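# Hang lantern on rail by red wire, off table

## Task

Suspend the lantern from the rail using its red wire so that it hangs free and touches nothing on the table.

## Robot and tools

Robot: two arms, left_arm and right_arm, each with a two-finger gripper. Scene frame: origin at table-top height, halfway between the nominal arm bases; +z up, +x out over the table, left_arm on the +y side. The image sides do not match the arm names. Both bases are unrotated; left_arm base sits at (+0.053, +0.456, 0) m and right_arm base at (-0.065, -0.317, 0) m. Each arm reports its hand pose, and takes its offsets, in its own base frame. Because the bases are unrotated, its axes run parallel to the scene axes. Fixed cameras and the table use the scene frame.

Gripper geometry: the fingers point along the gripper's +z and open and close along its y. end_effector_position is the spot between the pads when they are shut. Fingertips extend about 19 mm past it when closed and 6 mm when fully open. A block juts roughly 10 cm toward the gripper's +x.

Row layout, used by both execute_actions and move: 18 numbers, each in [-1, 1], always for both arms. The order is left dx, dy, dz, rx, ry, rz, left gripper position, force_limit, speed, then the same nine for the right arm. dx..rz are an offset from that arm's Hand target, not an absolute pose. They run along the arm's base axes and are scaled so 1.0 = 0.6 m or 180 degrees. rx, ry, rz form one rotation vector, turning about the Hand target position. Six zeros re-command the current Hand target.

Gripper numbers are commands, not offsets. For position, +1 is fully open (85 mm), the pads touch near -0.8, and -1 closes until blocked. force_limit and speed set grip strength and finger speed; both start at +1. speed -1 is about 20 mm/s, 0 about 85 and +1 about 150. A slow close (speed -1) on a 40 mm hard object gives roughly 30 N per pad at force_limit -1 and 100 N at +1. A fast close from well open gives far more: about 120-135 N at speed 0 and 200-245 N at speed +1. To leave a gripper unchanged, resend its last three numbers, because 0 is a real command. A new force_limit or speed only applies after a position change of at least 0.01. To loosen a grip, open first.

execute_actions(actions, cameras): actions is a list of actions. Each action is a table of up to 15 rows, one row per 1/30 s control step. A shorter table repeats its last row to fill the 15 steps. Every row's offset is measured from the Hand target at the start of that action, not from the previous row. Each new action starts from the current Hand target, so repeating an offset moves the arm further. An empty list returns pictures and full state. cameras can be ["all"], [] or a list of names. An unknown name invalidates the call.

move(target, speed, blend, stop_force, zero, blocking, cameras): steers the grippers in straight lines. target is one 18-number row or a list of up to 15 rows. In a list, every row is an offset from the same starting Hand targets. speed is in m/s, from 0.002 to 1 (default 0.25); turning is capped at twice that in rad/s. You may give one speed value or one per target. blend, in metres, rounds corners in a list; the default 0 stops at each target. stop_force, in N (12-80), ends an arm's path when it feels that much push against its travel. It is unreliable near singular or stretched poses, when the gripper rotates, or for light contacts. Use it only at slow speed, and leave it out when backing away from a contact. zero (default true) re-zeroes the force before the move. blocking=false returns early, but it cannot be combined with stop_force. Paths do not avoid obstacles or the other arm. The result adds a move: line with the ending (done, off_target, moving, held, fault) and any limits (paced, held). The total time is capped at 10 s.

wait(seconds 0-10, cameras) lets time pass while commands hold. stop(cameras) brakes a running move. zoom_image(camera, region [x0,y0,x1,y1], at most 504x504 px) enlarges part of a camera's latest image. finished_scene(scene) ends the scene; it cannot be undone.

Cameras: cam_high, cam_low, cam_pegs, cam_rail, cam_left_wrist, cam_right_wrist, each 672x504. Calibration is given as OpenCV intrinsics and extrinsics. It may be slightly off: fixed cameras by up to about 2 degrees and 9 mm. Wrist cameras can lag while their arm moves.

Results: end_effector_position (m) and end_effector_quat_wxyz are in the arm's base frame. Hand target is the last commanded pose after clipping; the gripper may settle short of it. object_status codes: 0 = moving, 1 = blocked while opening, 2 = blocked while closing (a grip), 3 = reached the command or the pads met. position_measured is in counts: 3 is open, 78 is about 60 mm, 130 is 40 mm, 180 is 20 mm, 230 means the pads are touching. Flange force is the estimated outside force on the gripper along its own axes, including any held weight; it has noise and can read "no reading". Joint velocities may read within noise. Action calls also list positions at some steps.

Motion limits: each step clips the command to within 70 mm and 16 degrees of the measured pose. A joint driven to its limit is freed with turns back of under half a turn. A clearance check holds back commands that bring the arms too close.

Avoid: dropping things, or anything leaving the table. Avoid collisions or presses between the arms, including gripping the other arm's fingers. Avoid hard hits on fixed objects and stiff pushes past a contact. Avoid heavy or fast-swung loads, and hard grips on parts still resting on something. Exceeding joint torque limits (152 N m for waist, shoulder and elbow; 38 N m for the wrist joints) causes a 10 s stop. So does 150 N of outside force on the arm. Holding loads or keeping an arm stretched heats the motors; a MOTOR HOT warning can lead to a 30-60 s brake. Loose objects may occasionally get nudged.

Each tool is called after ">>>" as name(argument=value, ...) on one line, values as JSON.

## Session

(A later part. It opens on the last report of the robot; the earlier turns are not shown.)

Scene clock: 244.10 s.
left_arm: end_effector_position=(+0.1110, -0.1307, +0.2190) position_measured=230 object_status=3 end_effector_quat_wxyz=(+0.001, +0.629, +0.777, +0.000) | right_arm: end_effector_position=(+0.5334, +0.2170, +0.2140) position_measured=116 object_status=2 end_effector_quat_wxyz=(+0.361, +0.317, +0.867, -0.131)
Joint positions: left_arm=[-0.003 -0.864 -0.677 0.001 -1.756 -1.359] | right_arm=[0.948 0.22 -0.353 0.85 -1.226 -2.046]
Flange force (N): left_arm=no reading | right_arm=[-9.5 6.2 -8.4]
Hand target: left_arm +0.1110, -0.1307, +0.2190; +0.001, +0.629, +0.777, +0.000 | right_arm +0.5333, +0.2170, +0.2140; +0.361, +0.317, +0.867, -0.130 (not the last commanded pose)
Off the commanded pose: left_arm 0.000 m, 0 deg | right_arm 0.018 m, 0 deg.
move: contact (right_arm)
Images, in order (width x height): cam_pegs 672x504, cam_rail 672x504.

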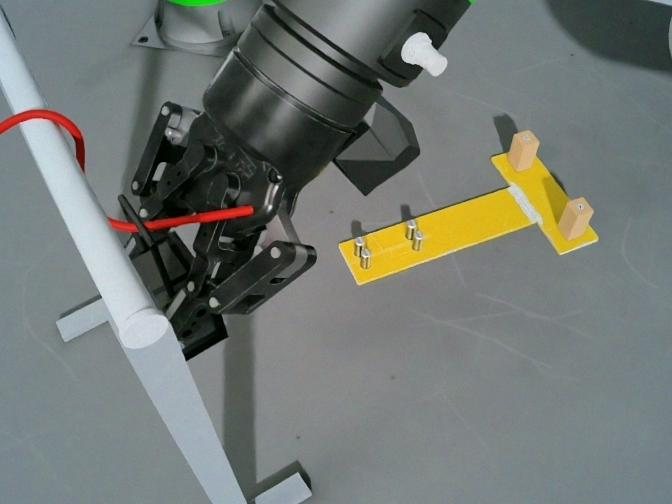

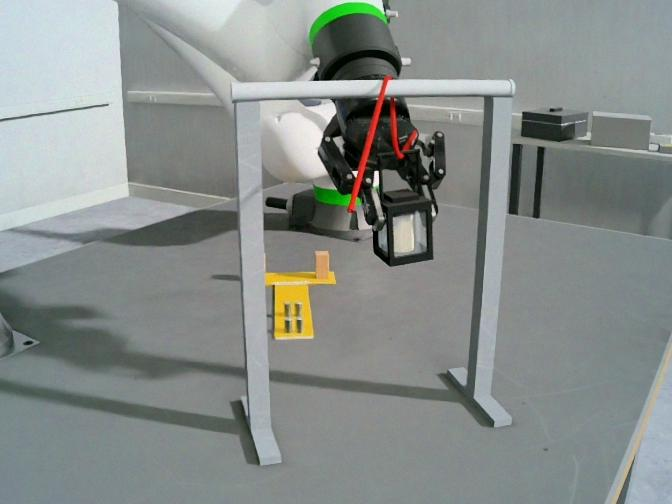

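>>> move(target=[[0,0,0,0,0,0,-0.97,-1,-1,0,0,0.003,0,0,0,-1,-0.8,-1],[0,0,0,0,0,0,-0.97,-1,-1,0,0,0.003,0,0,0,0.3,-0.8,-1]], speed=0.01, cameras=["cam_rail","cam_pegs","cam_right_wrist"])

>>> zoom_image(camera="cam_rail", region=[320, 60, 450, 190])

>>> zoom_image(camera="cam_pegs", region=[30, 90, 300, 310])

Scene clock: 246.30 s.
left_arm: end_effector_position=(+0.1110, -0.1307, +0.2190) position_measured=230 object_status=3 end_effector_quat_wxyz=(+0.001, +0.629, +0.777, +0.000) | right_arm: end_effector_position=(+0.5333, +0.2170, +0.2158) position_measured=91 object_status=0 end_effector_quat_wxyz=(+0.361, +0.317, +0.867, -0.130)
Joint positions: left_arm=[-0.003 -0.864 -0.677 0.001 -1.756 -1.359] | right_arm=[0.948 0.218 -0.35 0.848 -1.229 -2.042]
Flange force (N): left_arm=no reading | right_arm=[0.8 9.2 -3.6]
Hand target: left_arm +0.1110, -0.1307, +0.2190; +0.001, +0.629, +0.777, +0.000 | right_arm +0.5333, +0.2170, +0.2158; +0.361, +0.317, +0.867, -0.130
Off the commanded pose: left_arm 0.000 m, 0 deg | right_arm 0.000 m, 0 deg.
move: done
camera_calibration:
cam_right_wrist: T_world_to_cam=[[0.655596, 0.755111, -0.00107742, -0.502725], [0.306988, -0.265226, 0.91401, -0.288216], [0.689893, -0.599551, -0.405691, -0.0272792], [0, 0, 0, 1]] pos_world=[0.436883, 0.286816, 0.251824]
Images, in order (width x height): cam_pegs 672x504, cam_rail 672x504, cam_right_wrist 672x504.

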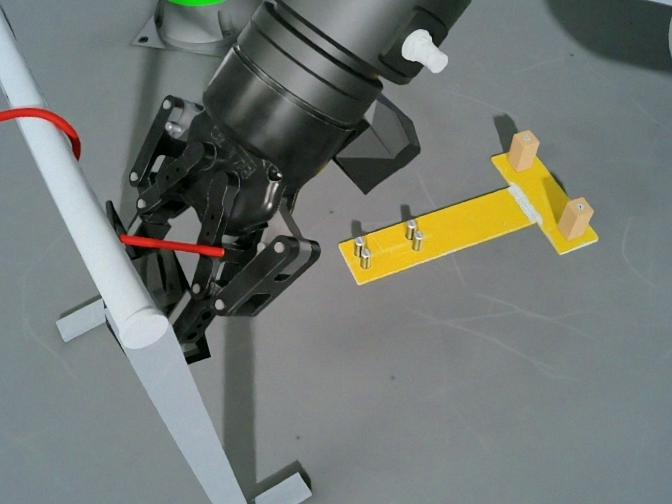

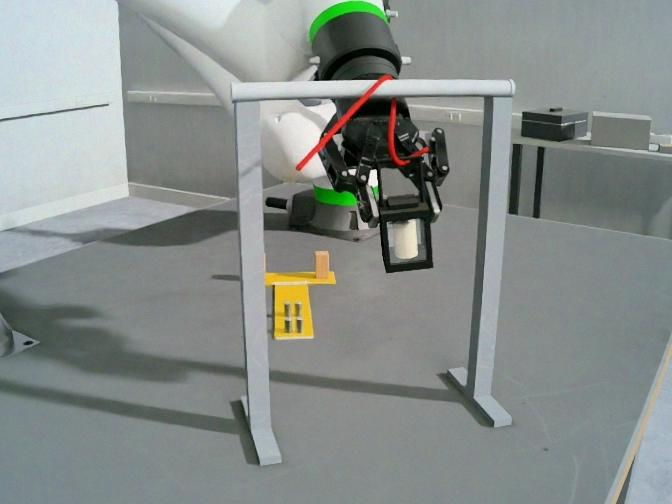

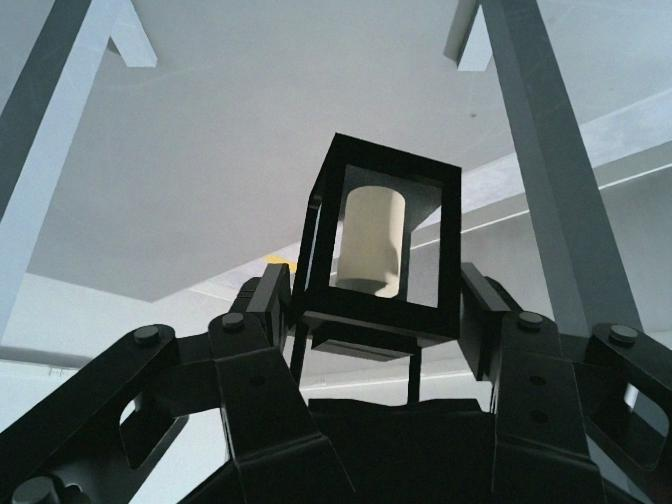

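Scaled by 3.877 from the camera's 672x504 image, which has a finer 960x720 frame.

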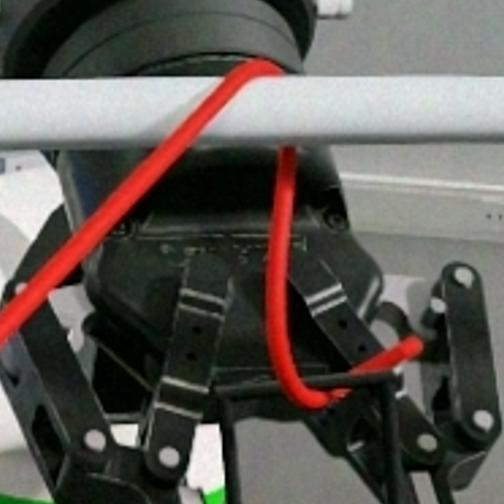

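Scaled by 1.867 from the camera's 672x504 image, which has a finer 960x720 frame.

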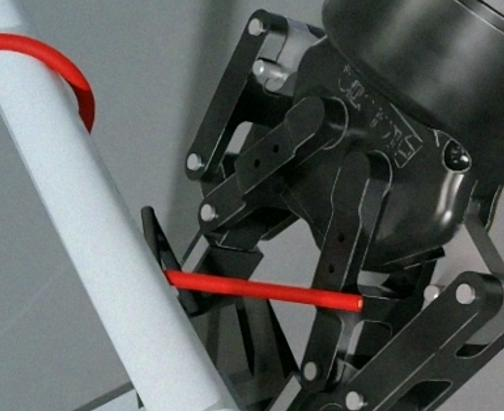

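>>> wait(seconds=1.5, cameras=["cam_rail","cam_pegs","cam_right_wrist"])

>>> zoom_image(camera="cam_rail", region=[320, 60, 450, 190])

>>> zoom_image(camera="cam_pegs", region=[30, 90, 300, 310])

Scene clock: 248.37 s.
left_arm: end_effector_position=(+0.1110, -0.1307, +0.2190) position_measured=230 object_status=3 end_effector_quat_wxyz=(+0.001, +0.629, +0.777, +0.000) | right_arm: end_effector_position=(+0.5333, +0.2170, +0.2158) position_measured=91 object_status=3 end_effector_quat_wxyz=(+0.361, +0.317, +0.867, -0.130)
Joint positions: left_arm=[-0.003 -0.864 -0.677 0.001 -1.756 -1.359] | right_arm=[0.948 0.218 -0.35 0.848 -1.229 -2.042]
Flange force (N): left_arm=no reading | right_arm=[1.0 9.1 -3.6]
Hand target: left_arm +0.1110, -0.1307, +0.2190; +0.001, +0.629, +0.777, +0.000 | right_arm +0.5333, +0.2170, +0.2158; +0.361, +0.317, +0.867, -0.130
Tool commands: left_gripper/position=-0.97 left_gripper/force_limit=-1.0 left_gripper/speed=-1.0 right_gripper/position=+0.3 right_gripper/force_limit=-0.8 right_gripper/speed=-1.0
Off the commanded pose: left_arm 0.000 m, 0 deg | right_arm 0.000 m, 0 deg.
wait: 1.50 s; at rest from the start
camera_calibration:
cam_right_wrist: T_world_to_cam=[[0.655571, 0.755133, -0.000990567, -0.502743], [0.306923, -0.265257, 0.914022, -0.288182], [0.689946, -0.599511, -0.405662, -0.0273208], [0, 0, 0, 1]] pos_world=[0.436883, 0.286816, 0.251824]
Images, in order (width x height): cam_pegs 672x504, cam_rail 672x504, cam_right_wrist 672x504.

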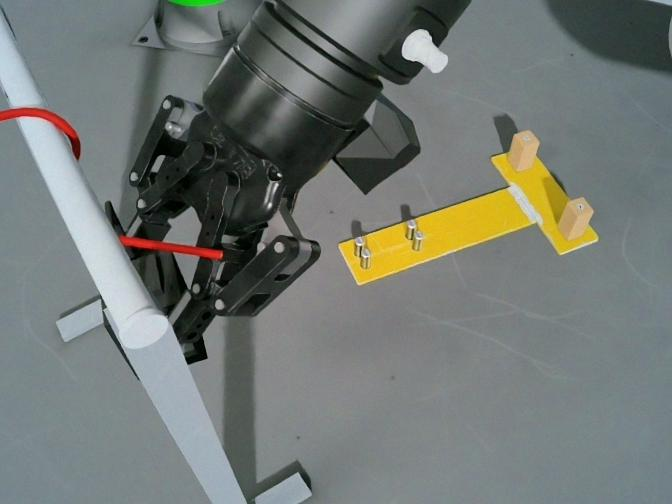

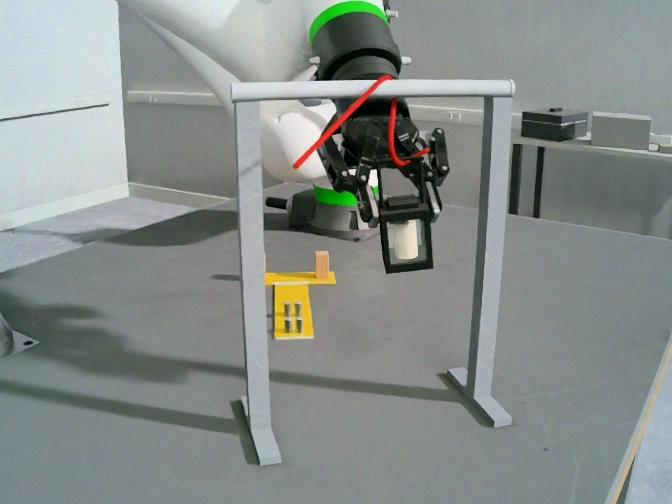

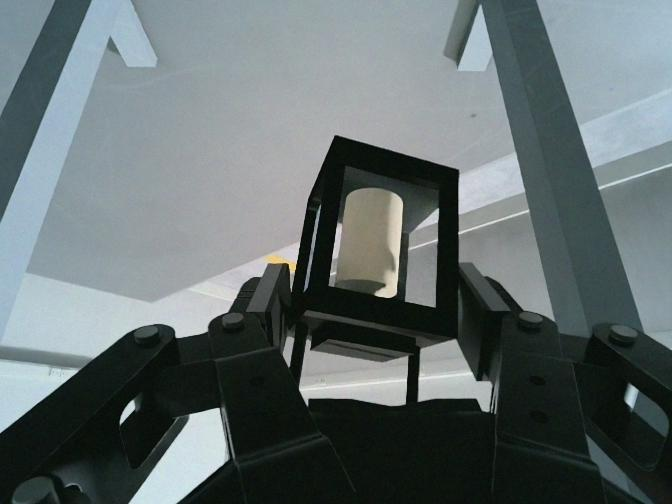

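Scaled by 3.877 from the camera's 672x504 image, which has a finer 960x720 frame.

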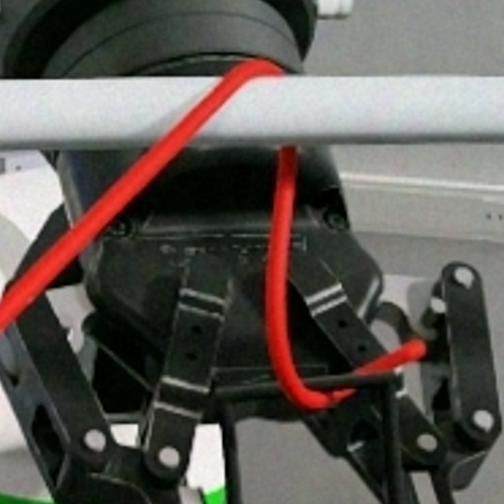

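Scaled by 1.867 from the camera's 672x504 image, which has a finer 960x720 frame.

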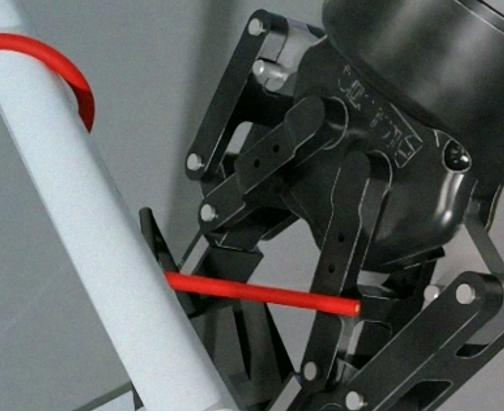

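>>> move(target=[[0,0,0,0,0,0,-0.97,-1,-1,0,0,0,0,0,0,0.8,-0.8,-1],[0,0,0,0,0,0,-0.97,-1,-1,-0.064,0.0536,-0.01,0,0,0,0.8,-0.8,-1]], speed=0.03, cameras=["cam_rail","cam_pegs","cam_right_wrist"])

>>> zoom_image(camera="cam_rail", region=[320, 60, 450, 190])

>>> zoom_image(camera="cam_pegs", region=[30, 90, 300, 310])

Scene clock: 252.47 s.
left_arm: end_effector_position=(+0.1110, -0.1307, +0.2190) position_measured=230 object_status=3 end_effector_quat_wxyz=(+0.001, +0.629, +0.777, +0.000) | right_arm: end_effector_position=(+0.4950, +0.2491, +0.2098) position_measured=28 object_status=3 end_effector_quat_wxyz=(+0.361, +0.317, +0.867, -0.130)
Joint positions: left_arm=[-0.003 -0.864 -0.677 0.001 -1.756 -1.359] | right_arm=[1.054 0.218 -0.358 0.812 -1.289 -2.112]
Flange force (N): left_arm=no reading | right_arm=[2.8 8.8 -5.0]
Hand target: left_arm +0.1110, -0.1307, +0.2190; +0.001, +0.629, +0.777, +0.000 | right_arm +0.4949, +0.2492, +0.2098; +0.361, +0.317, +0.867, -0.130
Off the commanded pose: left_arm 0.000 m, 0 deg | right_arm 0.000 m, 0 deg.
move: done
camera_calibration:
cam_right_wrist: T_world_to_cam=[[0.655571, 0.755133, -0.000990567, -0.50188], [0.306923, -0.265257, 0.914022, -0.26252], [0.689946, -0.599511, -0.405662, 0.015955], [0, 0, 0, 1]] pos_world=[0.398583, 0.318916, 0.245924]
Images, in order (width x height): cam_pegs 672x504, cam_rail 672x504, cam_right_wrist 672x504.

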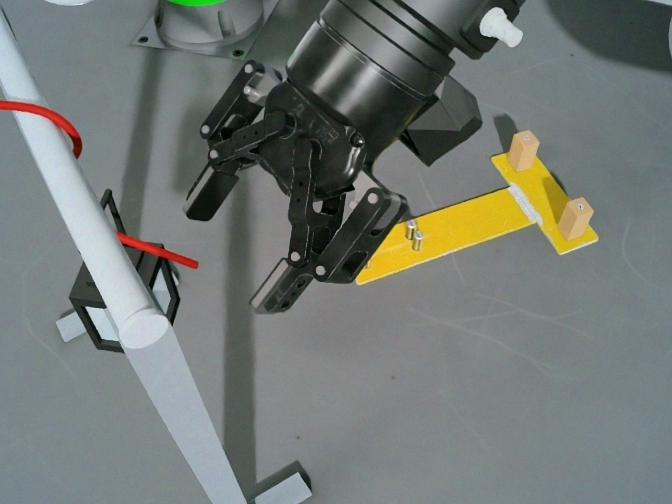

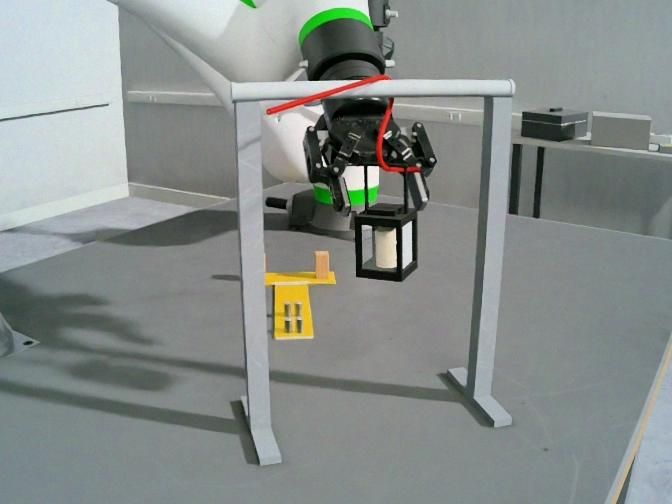

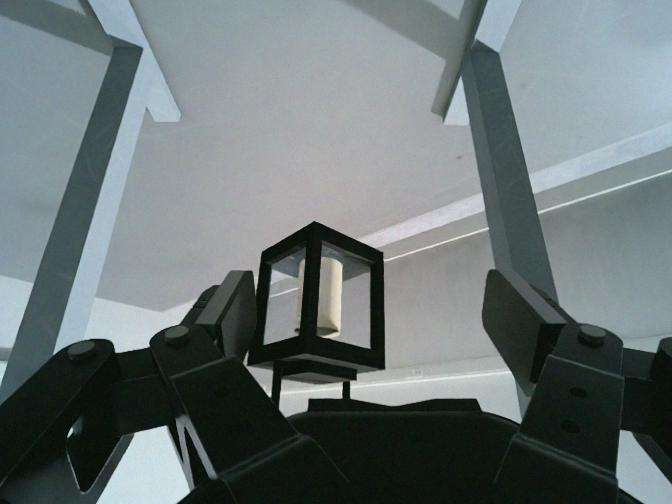

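Scaled by 3.877 from the camera's 672x504 image, which has a finer 960x720 frame.

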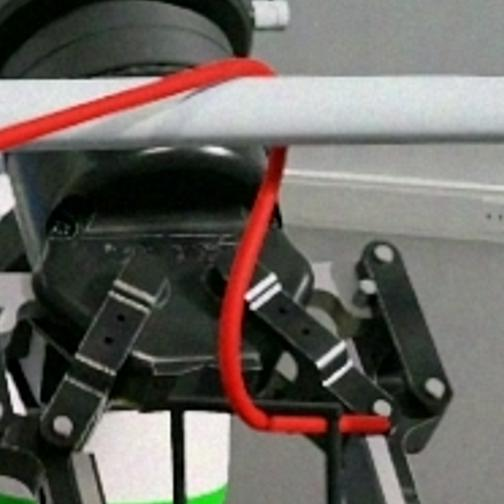

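Scaled by 1.867 from the camera's 672x504 image, which has a finer 960x720 frame.

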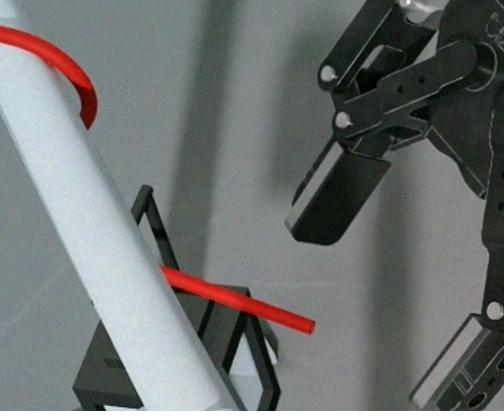

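>>> move(target=[0,0,0,0,0,0,-0.97,-1,-1,-0.12,0.11,0,0,0,0,0.8,-0.8,-1], speed=0.1)

>>> wait(seconds=3, cameras=["cam_rail","cam_pegs","cam_right_wrist"])

>>> zoom_image(camera="cam_rail", region=[250, 50, 450, 250])

>>> zoom_image(camera="cam_right_wrist", region=[180, 100, 480, 400])

Scene clock: 254.53 s.
left_arm: end_effector_position=(+0.1110, -0.1307, +0.2190) position_measured=230 object_status=3 end_effector_quat_wxyz=(+0.001, +0.629, +0.777, +0.000) | right_arm: end_effector_position=(+0.4230, +0.3151, +0.2098) position_measured=28 object_status=3 end_effector_quat_wxyz=(+0.361, +0.317, +0.867, -0.130)
Joint positions: left_arm=[-0.003 -0.864 -0.677 0.001 -1.756 -1.359] | right_arm=[1.252 0.252 -0.301 0.729 -1.423 -2.217]
Flange force (N): left_arm=no reading | right_arm=[2.8 8.2 -6.2]
Hand target: left_arm +0.1110, -0.1307, +0.2190; +0.001, +0.629, +0.777, +0.000 | right_arm +0.4229, +0.3152, +0.2098; +0.361, +0.317, +0.867, -0.130
Off the commanded pose: left_arm 0.000 m, 0 deg | right_arm 0.000 m, 0 deg.
move: done

Scene clock: 257.53 s.
left_arm: end_effector_position=(+0.1110, -0.1307, +0.2190) position_measured=230 object_status=3 end_effector_quat_wxyz=(+0.001, +0.629, +0.777, +0.000) | right_arm: end_effector_position=(+0.4229, +0.3152, +0.2098) position_measured=28 object_status=3 end_effector_quat_wxyz=(+0.361, +0.317, +0.867, -0.130)
Joint positions: left_arm=[-0.003 -0.864 -0.677 0.001 -1.756 -1.359] | right_arm=[1.252 0.252 -0.301 0.729 -1.423 -2.217]
Flange force (N): left_arm=no reading | right_arm=[3.3 8.8 -6.3]
Hand target: left_arm +0.1110, -0.1307, +0.2190; +0.001, +0.629, +0.777, +0.000 | right_arm +0.4229, +0.3152, +0.2098; +0.361, +0.317, +0.867, -0.130
Tool commands: left_gripper/position=-0.97 left_gripper/force_limit=-1.0 left_gripper/speed=-1.0 right_gripper/position=+0.8 right_gripper/force_limit=-0.8 right_gripper/speed=-1.0
Off the commanded pose: left_arm 0.000 m, 0 deg | right_arm 0.000 m, 0 deg.
wait: 3.00 s; at rest by 0.17 s
camera_calibration:
cam_right_wrist: T_world_to_cam=[[0.655571, 0.755133, -0.000990567, -0.504452], [0.306923, -0.265257, 0.914022, -0.222792], [0.689946, -0.599511, -0.405662, 0.105227], [0, 0, 0, 1]] pos_world=[0.326483, 0.384916, 0.245824]
Images, in order (width x height): cam_pegs 672x504, cam_rail 672x504, cam_right_wrist 672x504.

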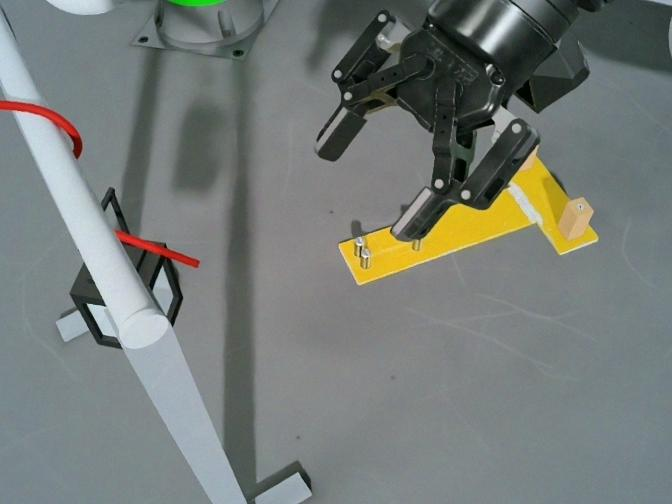

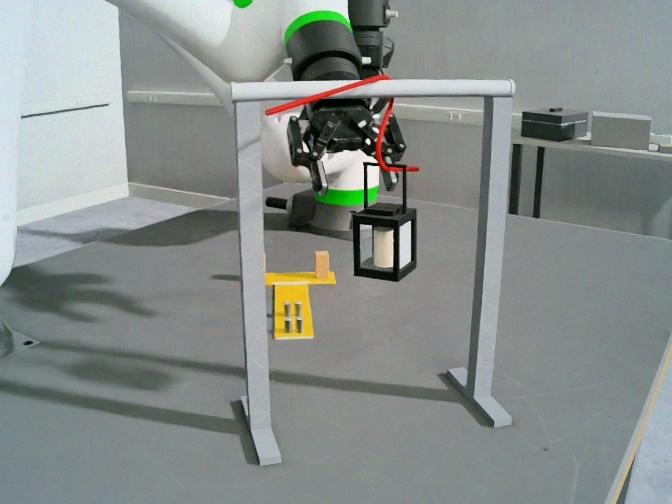

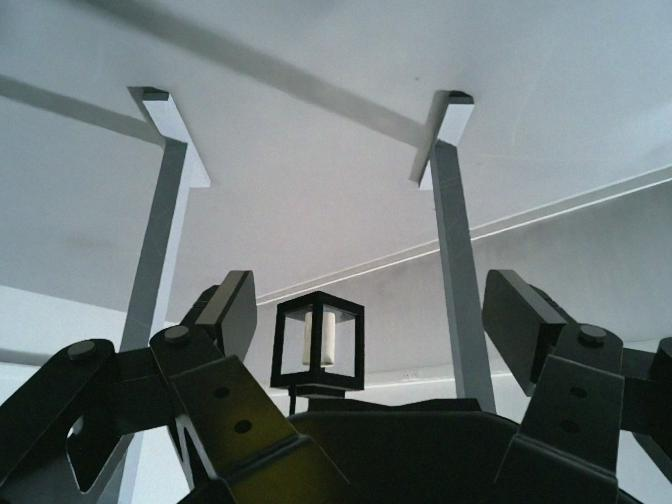

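Scaled by 2.520 from the camera's 672x504 image, which has a finer 960x720 frame.

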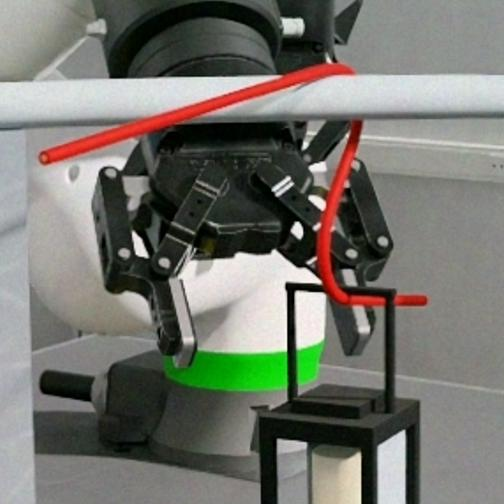

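Scaled by 1.680 from the camera's 672x504 image, which has a finer 960x720 frame.

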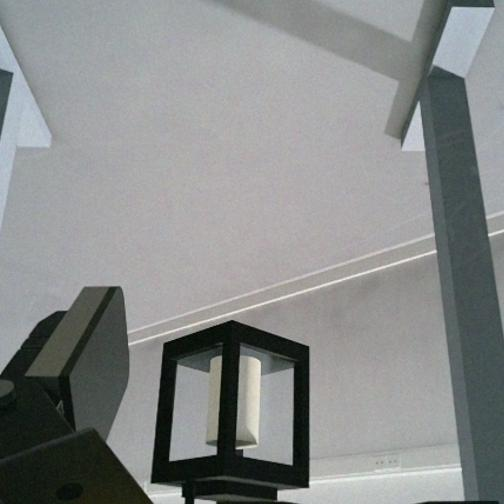

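Stable and hanging, upright and still.

>>> finished_scene(scene=2)

The scene is finished: the task was done.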